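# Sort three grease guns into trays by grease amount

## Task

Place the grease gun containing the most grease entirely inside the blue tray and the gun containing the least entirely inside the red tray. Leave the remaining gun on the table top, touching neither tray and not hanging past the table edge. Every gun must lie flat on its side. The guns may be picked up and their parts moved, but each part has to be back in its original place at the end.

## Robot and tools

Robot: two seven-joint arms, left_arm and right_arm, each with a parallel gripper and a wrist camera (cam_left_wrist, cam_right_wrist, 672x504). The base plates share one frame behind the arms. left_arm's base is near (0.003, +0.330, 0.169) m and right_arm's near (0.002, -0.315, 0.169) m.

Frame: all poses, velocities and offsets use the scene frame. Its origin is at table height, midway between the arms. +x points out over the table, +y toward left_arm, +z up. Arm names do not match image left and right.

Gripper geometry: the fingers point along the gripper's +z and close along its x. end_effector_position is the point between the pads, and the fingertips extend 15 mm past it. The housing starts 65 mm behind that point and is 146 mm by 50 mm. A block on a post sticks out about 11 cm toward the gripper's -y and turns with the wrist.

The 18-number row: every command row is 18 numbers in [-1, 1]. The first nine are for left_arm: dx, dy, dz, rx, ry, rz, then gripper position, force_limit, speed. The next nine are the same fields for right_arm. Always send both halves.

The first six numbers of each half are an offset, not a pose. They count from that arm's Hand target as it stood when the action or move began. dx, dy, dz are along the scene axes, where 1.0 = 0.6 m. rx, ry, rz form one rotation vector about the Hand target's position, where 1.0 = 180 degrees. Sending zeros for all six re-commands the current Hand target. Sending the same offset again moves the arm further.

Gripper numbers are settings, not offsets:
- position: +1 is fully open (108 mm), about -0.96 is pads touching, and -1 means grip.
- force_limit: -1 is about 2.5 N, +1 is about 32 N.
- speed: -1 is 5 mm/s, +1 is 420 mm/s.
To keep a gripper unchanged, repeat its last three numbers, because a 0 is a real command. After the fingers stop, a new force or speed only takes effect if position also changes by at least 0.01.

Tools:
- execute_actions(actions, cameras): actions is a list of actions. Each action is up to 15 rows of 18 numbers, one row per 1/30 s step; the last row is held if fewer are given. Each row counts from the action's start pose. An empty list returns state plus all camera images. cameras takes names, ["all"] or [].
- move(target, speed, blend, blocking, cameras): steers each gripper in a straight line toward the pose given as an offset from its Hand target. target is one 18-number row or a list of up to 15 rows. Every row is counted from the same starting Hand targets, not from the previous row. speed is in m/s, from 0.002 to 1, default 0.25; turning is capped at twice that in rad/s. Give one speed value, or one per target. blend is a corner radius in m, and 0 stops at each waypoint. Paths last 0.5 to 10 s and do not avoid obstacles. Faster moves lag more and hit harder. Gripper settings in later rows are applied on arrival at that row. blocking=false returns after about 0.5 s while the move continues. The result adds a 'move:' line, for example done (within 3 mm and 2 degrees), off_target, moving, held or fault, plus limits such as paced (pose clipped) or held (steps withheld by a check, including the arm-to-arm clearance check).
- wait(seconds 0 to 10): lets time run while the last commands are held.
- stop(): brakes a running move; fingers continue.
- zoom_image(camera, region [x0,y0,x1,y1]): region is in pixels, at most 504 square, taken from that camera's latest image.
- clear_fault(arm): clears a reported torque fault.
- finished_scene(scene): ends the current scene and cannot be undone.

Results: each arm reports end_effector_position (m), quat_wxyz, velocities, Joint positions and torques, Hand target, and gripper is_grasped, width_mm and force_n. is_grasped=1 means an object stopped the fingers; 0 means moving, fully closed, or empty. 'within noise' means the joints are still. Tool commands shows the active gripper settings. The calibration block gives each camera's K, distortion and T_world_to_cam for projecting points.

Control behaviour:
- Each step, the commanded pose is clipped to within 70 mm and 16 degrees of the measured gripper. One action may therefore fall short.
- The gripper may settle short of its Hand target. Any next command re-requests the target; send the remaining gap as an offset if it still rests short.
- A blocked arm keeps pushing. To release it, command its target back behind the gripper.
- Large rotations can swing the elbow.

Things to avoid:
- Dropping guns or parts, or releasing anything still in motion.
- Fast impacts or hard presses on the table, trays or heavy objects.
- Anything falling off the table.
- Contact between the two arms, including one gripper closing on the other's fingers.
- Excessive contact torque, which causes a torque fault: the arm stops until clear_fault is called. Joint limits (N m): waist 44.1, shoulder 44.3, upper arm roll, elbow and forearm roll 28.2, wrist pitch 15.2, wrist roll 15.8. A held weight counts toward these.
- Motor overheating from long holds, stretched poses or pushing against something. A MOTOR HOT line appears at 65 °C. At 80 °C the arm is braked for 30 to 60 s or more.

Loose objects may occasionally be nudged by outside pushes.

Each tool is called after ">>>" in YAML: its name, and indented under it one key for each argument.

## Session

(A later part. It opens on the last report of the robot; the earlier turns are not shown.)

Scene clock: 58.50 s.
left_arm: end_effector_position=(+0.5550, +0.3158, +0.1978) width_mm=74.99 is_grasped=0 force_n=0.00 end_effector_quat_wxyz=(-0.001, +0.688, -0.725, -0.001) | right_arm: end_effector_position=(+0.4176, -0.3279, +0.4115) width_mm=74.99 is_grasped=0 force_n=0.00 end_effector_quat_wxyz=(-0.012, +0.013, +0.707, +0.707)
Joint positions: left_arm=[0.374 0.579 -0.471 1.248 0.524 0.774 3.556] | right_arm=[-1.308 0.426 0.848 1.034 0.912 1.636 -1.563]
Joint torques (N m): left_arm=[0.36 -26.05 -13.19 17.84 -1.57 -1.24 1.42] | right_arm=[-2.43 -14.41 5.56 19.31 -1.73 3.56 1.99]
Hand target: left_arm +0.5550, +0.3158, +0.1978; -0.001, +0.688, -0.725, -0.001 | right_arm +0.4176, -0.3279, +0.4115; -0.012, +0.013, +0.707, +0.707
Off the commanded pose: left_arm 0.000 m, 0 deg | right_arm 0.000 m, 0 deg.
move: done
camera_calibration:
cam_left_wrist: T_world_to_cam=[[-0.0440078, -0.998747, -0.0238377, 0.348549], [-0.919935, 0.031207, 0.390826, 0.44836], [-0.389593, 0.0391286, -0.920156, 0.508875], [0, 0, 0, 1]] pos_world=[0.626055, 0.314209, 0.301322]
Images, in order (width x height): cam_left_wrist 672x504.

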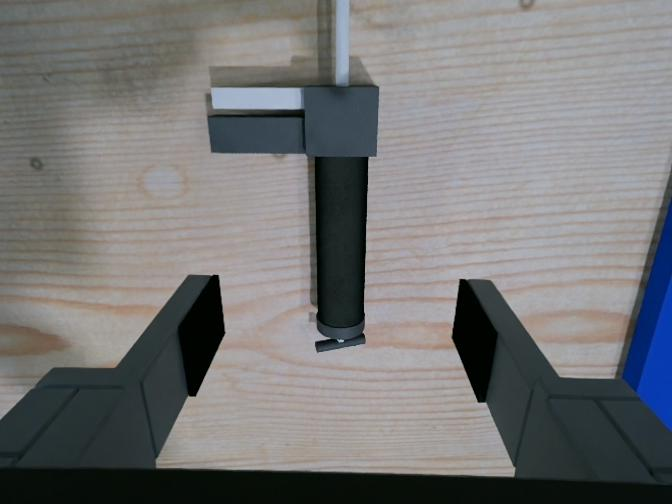

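>>> move:
  target: [-0.002,0.006,-0.2855,0,0,0.002,0.4,1,-0.4,0,0,0,0,0,0,0.4,0.5,0]
  speed: 0.25

>>> execute_actions:
  actions:
    - [[0,0,0,0,0,0,-1,1,-0.4,0,0,0,0,0,0,0.4,0.5,0]]
    - [[0,0,0,0,0,0,-1,1,-0.4,0,0,0,0,0,0,0.4,0.5,0]]

>>> move:
  target:
    - [0,0,0.3,0,0,0,-1,1,-0.4,0,0,0,0,0,0,0.4,0.5,0]
    - [-0.223,-0.19,0.4,0,0,0.5147,-1,1,-0.4,0,0.0,0,0,0,0,0.4,0.5,0]
  speed: 0.4
  blend: 0.05

>>> move:
  target: [0,-0.06,0.07,-0.5,0,0,-1,1,-0.4,0.004,0.42,-0.038,0,0,0,0.4,0.5,0]
  speed: 0.4
  cameras: ["cam_right_wrist"]

Scene clock: 60.57 s.
left_arm: end_effector_position=(+0.5539, +0.3194, +0.0265) width_mm=74.99 is_grasped=0 force_n=0.00 end_effector_quat_wxyz=(-0.001, +0.691, -0.723, -0.001) | right_arm: end_effector_position=(+0.4176, -0.3279, +0.4115) width_mm=74.99 is_grasped=0 force_n=0.00 end_effector_quat_wxyz=(-0.012, +0.013, +0.707, +0.707)
Joint positions: left_arm=[0.288 0.978 -0.294 1.388 0.752 0.519 3.414] | right_arm=[-1.308 0.426 0.848 1.034 0.912 1.636 -1.563]
Joint torques (N m): left_arm=[-6.18 -29.61 -9.47 14.08 2.08 -4.11 -0.25] | right_arm=[-2.16 -14.55 5.55 19.37 -1.76 3.47 2.03]
Hand target: left_arm +0.5538, +0.3194, +0.0265; -0.001, +0.691, -0.723, -0.001 | right_arm +0.4176, -0.3279, +0.4115; -0.012, +0.013, +0.707, +0.707
Off the commanded pose: left_arm 0.000 m, 0 deg | right_arm 0.000 m, 0 deg.
move: done

Scene clock: 61.77 s.
left_arm: end_effector_position=(+0.5538, +0.3194, +0.0264) width_mm=34.80 is_grasped=1 force_n=51.55 end_effector_quat_wxyz=(-0.001, +0.691, -0.723, -0.001) | right_arm: end_effector_position=(+0.4176, -0.3279, +0.4115) width_mm=74.99 is_grasped=0 force_n=0.00 end_effector_quat_wxyz=(-0.012, +0.013, +0.707, +0.707)
Joint positions: left_arm=[0.288 0.979 -0.294 1.388 0.752 0.519 3.414] | right_arm=[-1.308 0.426 0.848 1.034 0.912 1.636 -1.563]
Joint torques (N m): left_arm=[-0.21 -34.2 -14.41 9.58 -1.43 -1.37 1.04] | right_arm=[-2.33 -14.57 5.62 19.33 -1.65 3.47 1.99]
Hand target: left_arm +0.5538, +0.3194, +0.0265; -0.001, +0.691, -0.723, -0.001 | right_arm +0.4176, -0.3279, +0.4115; -0.012, +0.013, +0.707, +0.707
Off the commanded pose: left_arm 0.000 m, 0 deg | right_arm 0.000 m, 0 deg.

Scene clock: 64.87 s.
left_arm: end_effector_position=(+0.4200, +0.2054, +0.2665) width_mm=34.81 is_grasped=1 force_n=51.38 end_effector_quat_wxyz=(+0.000, +1.000, +0.000, -0.001) | right_arm: end_effector_position=(+0.4176, -0.3279, +0.4115) width_mm=74.99 is_grasped=0 force_n=0.00 end_effector_quat_wxyz=(-0.012, +0.013, +0.707, +0.707)
Joint positions: left_arm=[0.113 0.123 -0.457 0.816 0.235 0.738 1.829] | right_arm=[-1.308 0.426 0.848 1.034 0.912 1.636 -1.563]
Joint torques (N m): left_arm=[-5.33 -27.41 -8.47 16.55 2.05 -1.55 -1.5] | right_arm=[-2.11 -14.6 5.58 19.37 -1.57 3.46 1.97]
Hand target: left_arm +0.4200, +0.2054, +0.2665; +0.000, +1.000, +0.000, -0.001 | right_arm +0.4176, -0.3279, +0.4115; -0.012, +0.013, +0.707, +0.707
Off the commanded pose: left_arm 0.000 m, 0 deg | right_arm 0.000 m, 0 deg.
move: done

Scene clock: 67.40 s.
left_arm: end_effector_position=(+0.4200, +0.1694, +0.3085) width_mm=34.81 is_grasped=1 force_n=51.43 end_effector_quat_wxyz=(+0.707, +0.707, -0.001, -0.001) | right_arm: end_effector_position=(+0.4200, -0.0759, +0.3887) width_mm=74.99 is_grasped=0 force_n=0.00 end_effector_quat_wxyz=(-0.012, +0.013, +0.707, +0.707)
Joint positions: left_arm=[0.574 0.501 -0.42 0.878 -1.268 1.379 3.495] | right_arm=[-0.911 0.468 1.056 0.809 1.357 1.101 -1.737]
Joint torques (N m): left_arm=[0.73 -20.6 -14.24 13.48 1.04 7.15 1.42] | right_arm=[6.39 -10.27 7.2 18.85 5.15 1.26 -1.8]
Hand target: left_arm +0.4200, +0.1694, +0.3085; +0.707, +0.707, -0.001, -0.001 | right_arm +0.4200, -0.0759, +0.3887; -0.012, +0.013, +0.707, +0.707
Off the commanded pose: left_arm 0.000 m, 0 deg | right_arm 0.000 m, 0 deg.
move: done
camera_calibration:
cam_right_wrist: T_world_to_cam=[[-0.999421, 0.0146997, 0.0306866, 0.41063], [0.0227293, -0.382707, 0.92359, -0.372858], [0.0253205, 0.923753, 0.382151, 0.0294498], [0, 0, 0, 1]] pos_world=[0.418122, -0.175936, 0.320512]
Images, in order (width x height): cam_right_wrist 672x504.

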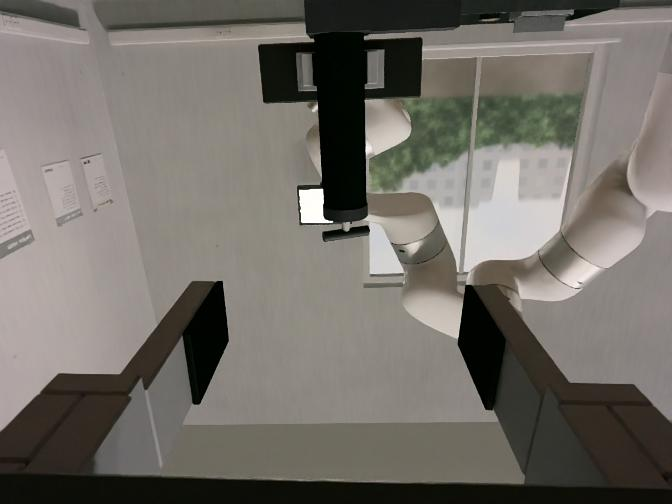

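>>> move:
  target: [0,0,0,0,0,0,-1,1,-0.4,-0.003,0.409,0,0,0,0,0.4,0.5,0]
  speed: 0.3
  cameras: ["cam_right_wrist"]

>>> execute_actions:
  actions:
    - [[0,0,0,0,0,0,-1,1,-0.4,0,0,0,0,0,0,-1,1,-0.3]]
    - [[0,0,0,0,0,0,-1,1,-0.4,0,0,0,0,0,0,-1,1,-0.3]]
    - [[0,0,0,0,0,0,0.3,1,0,0,0,0,0,0,0,-1,1,-0.3]]

Scene clock: 69.37 s.
left_arm: end_effector_position=(+0.4200, +0.1694, +0.3085) width_mm=34.81 is_grasped=1 force_n=51.43 end_effector_quat_wxyz=(+0.707, +0.707, -0.001, -0.001) | right_arm: end_effector_position=(+0.4182, +0.1694, +0.3887) width_mm=74.99 is_grasped=0 force_n=0.00 end_effector_quat_wxyz=(-0.012, +0.013, +0.707, +0.707)
Joint positions: left_arm=[0.574 0.501 -0.42 0.878 -1.268 1.379 3.495] | right_arm=[-0.203 0.844 1.026 1.195 1.716 0.6 -1.951]
Joint torques (N m): left_arm=[0.88 -20.27 -9.82 13.54 0.86 6.55 1.27] | right_arm=[6.53 -19.48 13.25 18.37 -4.43 1.54 2.12]
Hand target: left_arm +0.4200, +0.1694, +0.3085; +0.707, +0.707, -0.001, -0.001 | right_arm +0.4182, +0.1695, +0.3887; -0.012, +0.013, +0.707, +0.707
Off the commanded pose: left_arm 0.000 m, 0 deg | right_arm 0.000 m, 0 deg.
move: done
camera_calibration:
cam_right_wrist: T_world_to_cam=[[-0.999426, 0.0147745, 0.0305013, 0.405383], [0.0225295, -0.382703, 0.923597, -0.27873], [0.0253187, 0.923753, 0.38215, -0.197157], [0, 0, 0, 1]] pos_world=[0.416422, 0.0694642, 0.320413]
Images, in order (width x height): cam_right_wrist 672x504.

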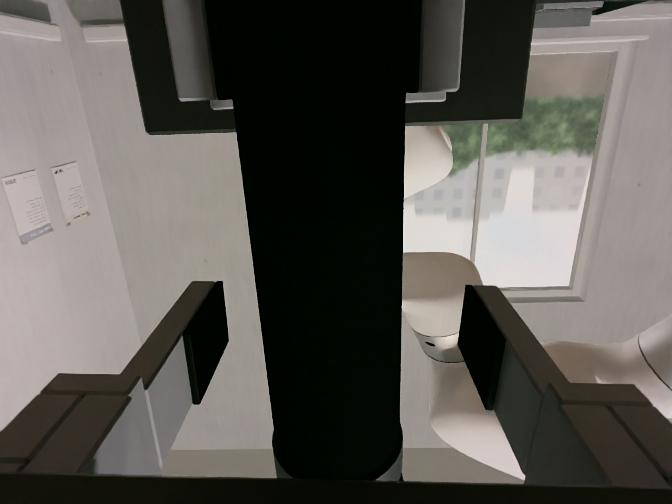

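Scene clock: 71.07 s.
left_arm: end_effector_position=(+0.4201, +0.1694, +0.3085) width_mm=69.49 is_grasped=0 force_n=0.00 end_effector_quat_wxyz=(+0.707, +0.707, -0.001, -0.001) | right_arm: end_effector_position=(+0.4182, +0.1695, +0.3887) width_mm=35.46 is_grasped=1 force_n=33.89 end_effector_quat_wxyz=(-0.012, +0.013, +0.707, +0.707)
Joint positions: left_arm=[0.574 0.501 -0.42 0.878 -1.268 1.379 3.495] | right_arm=[-0.203 0.845 1.026 1.195 1.716 0.6 -1.95]
Joint torques (N m): left_arm=[-5.04 -19.08 -7.69 8.06 1.25 2.38 -1.14] | right_arm=[-1.27 -31.87 16.14 20.56 -3.98 3.86 0.45]
Hand target: left_arm +0.4200, +0.1694, +0.3085; +0.707, +0.707, -0.001, -0.001 | right_arm +0.4182, +0.1695, +0.3887; -0.012, +0.013, +0.707, +0.707
Off the commanded pose: left_arm 0.000 m, 0 deg | right_arm 0.000 m, 0 deg.

>>> move:
  target:
    - [0,0.3,0,0,0,0,0.3,1,0,0,0,0.03,0,0,0,-1,1,-0.3]
    - [0.03,0.4,0.1,0,0,0,0.3,1,0,0,-0.5,0.15,-0.5,0,0,-1,1,-0.3]
    - [0.03,0.4,0.1,0,0,0,0.3,1,0,-0.072,-0.791,-0.15,-0.385,-0.385,0.385,-1,1,-0.3]
  speed: 0.4
  blend: 0.04
  cameras: ["all"]

Scene clock: 76.37 s.
left_arm: end_effector_position=(+0.4380, +0.4094, +0.3685) width_mm=69.49 is_grasped=0 force_n=0.00 end_effector_quat_wxyz=(+0.707, +0.707, -0.001, -0.001) | right_arm: end_effector_position=(+0.3750, -0.3051, +0.2987) width_mm=35.46 is_grasped=1 force_n=35.45 end_effector_quat_wxyz=(+0.000, +0.695, -0.719, +0.000)
Joint positions: left_arm=[0.855 0.54 -0.223 1.294 -0.935 1.857 3.274] | right_arm=[-0.456 -0.239 0.582 0.599 0.036 0.792 -2.248]
Joint torques (N m): left_arm=[0.59 -25.28 -5.75 15.44 0.07 4.8 -1.52] | right_arm=[5.76 -10.19 -2.89 19.47 4 -4.5 -1.67]
Hand target: left_arm +0.4380, +0.4094, +0.3685; +0.707, +0.707, -0.001, -0.001 | right_arm +0.3750, -0.3051, +0.2987; +0.000, +0.695, -0.719, +0.000
Off the commanded pose: left_arm 0.000 m, 0 deg | right_arm 0.000 m, 0 deg.
move: done
camera_calibration:
cam_left_wrist: T_world_to_cam=[[0.99968, -0.0238464, -0.00848754, -0.421011], [0.0171359, 0.390802, 0.920315, -0.481691], [-0.0186293, -0.920166, 0.391085, 0.363865], [0, 0, 0, 1]] pos_world=[0.435909, 0.513022, 0.297432]
cam_right_wrist: T_world_to_cam=[[-0.030348, -0.999435, -0.0144139, -0.28761], [-0.923721, 0.0225338, 0.382403, 0.26386], [-0.381862, 0.0249196, -0.923883, 0.545179], [0, 0, 0, 1]] pos_world=[0.443188, -0.306979, 0.398636]

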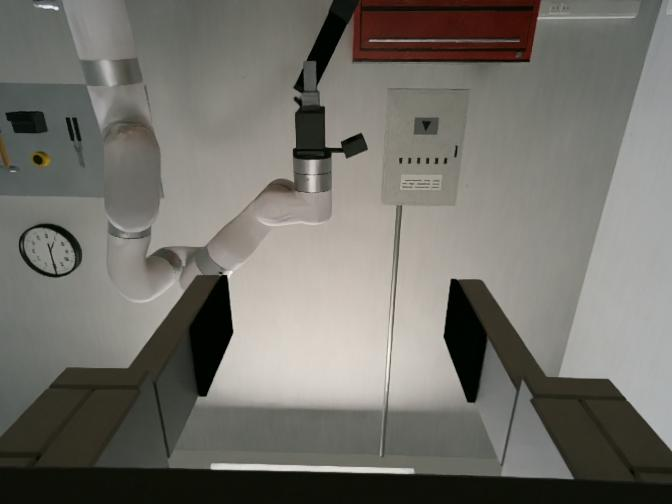

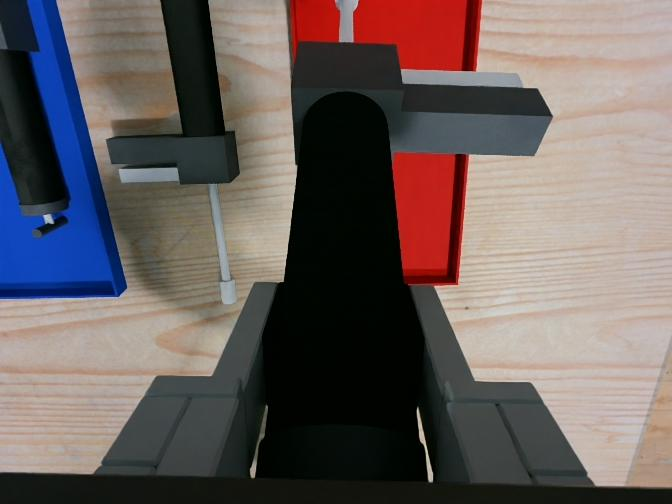

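>>> move:
  target:
    - [0,0,0,0,0,0,0.3,1,0,0,-0.013,-0.36,0,0,-0.011,-1,1,-0.3]
    - [0,0,0,0,0,0,0.3,1,0,0,-0.013,-0.4588,0,0,-0.011,-1,1,-0.3]
  speed: [0.25,0.1]
  cameras: ["cam_right_wrist"]

Scene clock: 79.47 s.
left_arm: end_effector_position=(+0.4380, +0.4094, +0.3685) width_mm=69.49 is_grasped=0 force_n=0.00 end_effector_quat_wxyz=(+0.707, +0.707, -0.001, -0.001) | right_arm: end_effector_position=(+0.3750, -0.3129, +0.0234) width_mm=35.46 is_grasped=1 force_n=32.40 end_effector_quat_wxyz=(+0.000, +0.682, -0.731, -0.001)
Joint positions: left_arm=[0.855 0.54 -0.223 1.294 -0.935 1.857 3.274] | right_arm=[-0.217 0.734 0.068 0.814 -1.277 0.15 -1.197]
Joint torques (N m): left_arm=[-0.32 -25.25 -7.13 15.3 -0.82 4.72 -1.48] | right_arm=[6.26 -20.73 1.02 11.94 -4.24 -3.75 1.97]
Hand target: left_arm +0.4380, +0.4094, +0.3685; +0.707, +0.707, -0.001, -0.001 | right_arm +0.3750, -0.3129, +0.0234; +0.000, +0.682, -0.731, +0.000
Off the commanded pose: left_arm 0.000 m, 0 deg | right_arm 0.000 m, 0 deg.
move: done
camera_calibration:
cam_right_wrist: T_world_to_cam=[[-0.0648453, -0.997791, -0.0144408, -0.285864], [-0.922367, 0.0544084, 0.382463, 0.37878], [-0.380833, 0.0381207, -0.923858, 0.294779], [0, 0, 0, 1]] pos_world=[0.443099, -0.317079, 0.123336]
Images, in order (width x height): cam_right_wrist 672x504.

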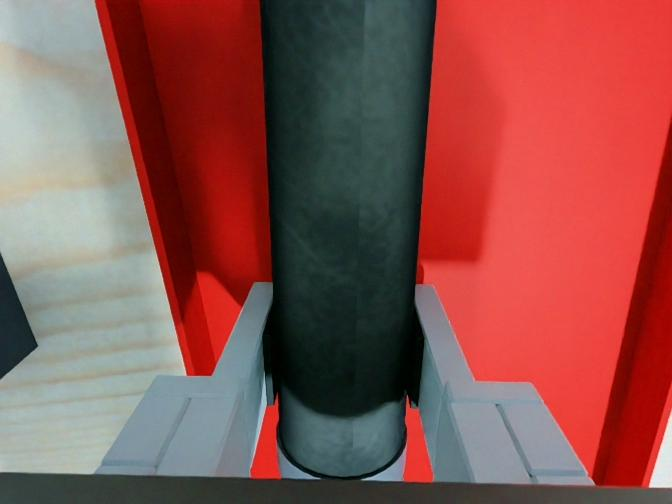

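>>> move:
  target:
    - [0,0,0,0,0,0,0.3,1,0,0,0,0.03,0,0,0,-1,1,-0.3]
    - [0,0,0,0,0,0,0.3,1,0,0,0,0.03,0,0,0.022,-1,1,-0.3]
    - [0,0,0,0,0,0,0.3,1,0,0,0,0,0,0,0.022,-1,1,-0.3]
  speed: [0.08,0.1,0.08]
  cameras: ["cam_right_wrist"]

>>> execute_actions:
  actions:
    - [[0,0,0,0,0,0,0.3,1,0,0,0,0,0,0,0,-0.2,1,-0.5]]
    - [[0,0,0,0,0,0,0.3,1,0,0,0,0,0,0,0,-0.2,1,-0.5]]

>>> move:
  target: [0,0,0,0,0,0,0.3,1,0,0,0,0.5,0,0,0,-0.2,1,-0.5]
  speed: 0.25
  cameras: ["cam_right_wrist"]

Scene clock: 81.80 s.
left_arm: end_effector_position=(+0.4380, +0.4094, +0.3685) width_mm=69.49 is_grasped=0 force_n=0.00 end_effector_quat_wxyz=(+0.707, +0.707, -0.001, -0.001) | right_arm: end_effector_position=(+0.3750, -0.3129, +0.0234) width_mm=35.46 is_grasped=1 force_n=32.35 end_effector_quat_wxyz=(+0.000, +0.707, -0.707, -0.001)
Joint positions: left_arm=[0.855 0.54 -0.223 1.294 -0.935 1.857 3.274] | right_arm=[-0.231 0.735 0.081 0.815 -1.289 0.159 -1.26]
Joint torques (N m): left_arm=[-0.94 -25.21 -8.33 15.25 -1.44 4.6 -1.46] | right_arm=[6.3 -20.74 1.34 12.11 -4.31 -3.81 1.96]
Hand target: left_arm +0.4380, +0.4094, +0.3685; +0.707, +0.707, -0.001, -0.001 | right_arm +0.3750, -0.3129, +0.0234; +0.000, +0.707, -0.707, +0.000
Off the commanded pose: left_arm 0.000 m, 0 deg | right_arm 0.000 m, 0 deg.
move: done
camera_calibration:
cam_right_wrist: T_world_to_cam=[[0.00414888, -0.999888, -0.0144063, -0.312407], [-0.923921, -0.00934425, 0.382469, 0.359462], [-0.382561, 0.0117234, -0.923856, 0.287187], [0, 0, 0, 1]] pos_world=[0.443277, -0.31238, 0.123336]
Images, in order (width x height): cam_right_wrist 672x504.

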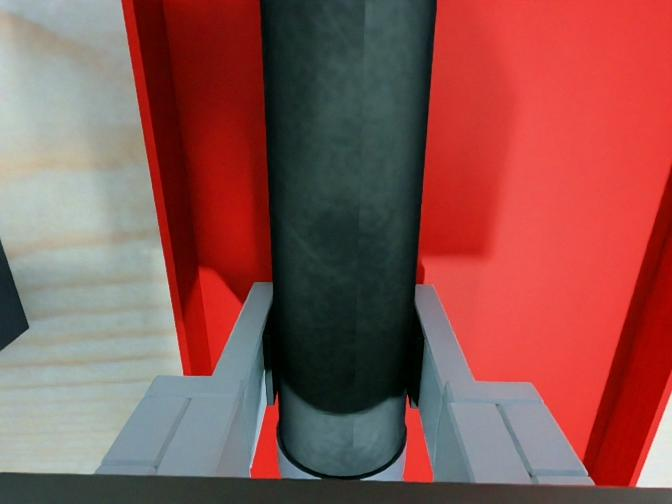

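Scene clock: 83.00 s.
left_arm: end_effector_position=(+0.4380, +0.4094, +0.3685) width_mm=69.49 is_grasped=0 force_n=0.00 end_effector_quat_wxyz=(+0.707, +0.707, -0.001, -0.001) | right_arm: end_effector_position=(+0.3750, -0.3129, +0.0234) width_mm=42.00 is_grasped=0 force_n=0.00 end_effector_quat_wxyz=(+0.000, +0.707, -0.707, +0.000)
Joint positions: left_arm=[0.855 0.54 -0.223 1.294 -0.935 1.857 3.274] | right_arm=[-0.231 0.735 0.081 0.815 -1.289 0.158 -1.26]
Joint torques (N m): left_arm=[-1.26 -25.23 -9.03 15.3 -1.64 4.54 -1.44] | right_arm=[6.31 -20.62 1.14 3.39 -3.82 -3.06 2]
Hand target: left_arm +0.4380, +0.4094, +0.3685; +0.707, +0.707, -0.001, -0.001 | right_arm +0.3750, -0.3129, +0.0234; +0.000, +0.707, -0.707, +0.000
Off the commanded pose: left_arm 0.000 m, 0 deg | right_arm 0.000 m, 0 deg.

Scene clock: 84.83 s.
left_arm: end_effector_position=(+0.4380, +0.4094, +0.3685) width_mm=69.49 is_grasped=0 force_n=0.00 end_effector_quat_wxyz=(+0.707, +0.707, -0.001, -0.001) | right_arm: end_effector_position=(+0.3750, -0.3129, +0.3234) width_mm=42.00 is_grasped=0 force_n=0.00 end_effector_quat_wxyz=(+0.000, +0.707, -0.707, -0.001)
Joint positions: left_arm=[0.855 0.54 -0.223 1.294 -0.935 1.857 3.274] | right_arm=[-0.34 -0.28 0.447 0.631 0.02 0.875 -2.292]
Joint torques (N m): left_arm=[-1.85 -25.06 -9.87 15.1 -1.99 4.46 -1.4] | right_arm=[5.5 -19.55 -2.65 25.6 4.23 -0.89 -1.73]
Hand target: left_arm +0.4380, +0.4094, +0.3685; +0.707, +0.707, -0.001, -0.001 | right_arm +0.3750, -0.3129, +0.3234; +0.000, +0.707, -0.707, +0.000
Off the commanded pose: left_arm 0.000 m, 0 deg | right_arm 0.000 m, 0 deg.
move: done
camera_calibration:
cam_right_wrist: T_world_to_cam=[[0.00424062, -0.999887, -0.0144435, -0.308109], [-0.923885, -0.00944432, 0.382553, 0.244546], [-0.382646, 0.0117219, -0.923821, 0.564328], [0, 0, 0, 1]] pos_world=[0.443177, -0.312379, 0.423336]
Images, in order (width x height): cam_right_wrist 672x504.

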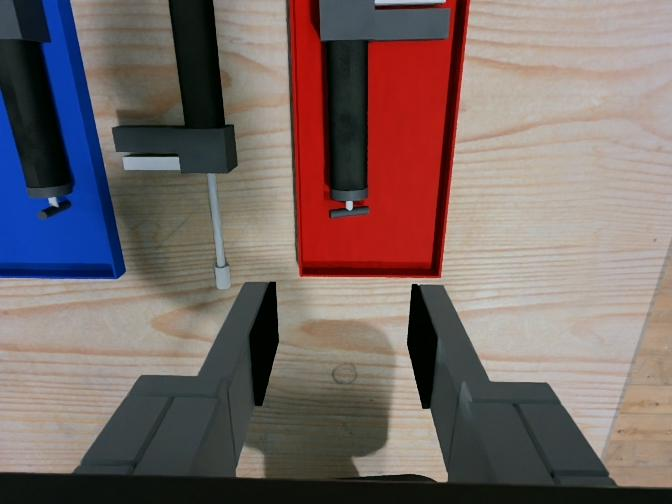

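>>> finished_scene:
  scene: 3

The scene is finished: the task was done.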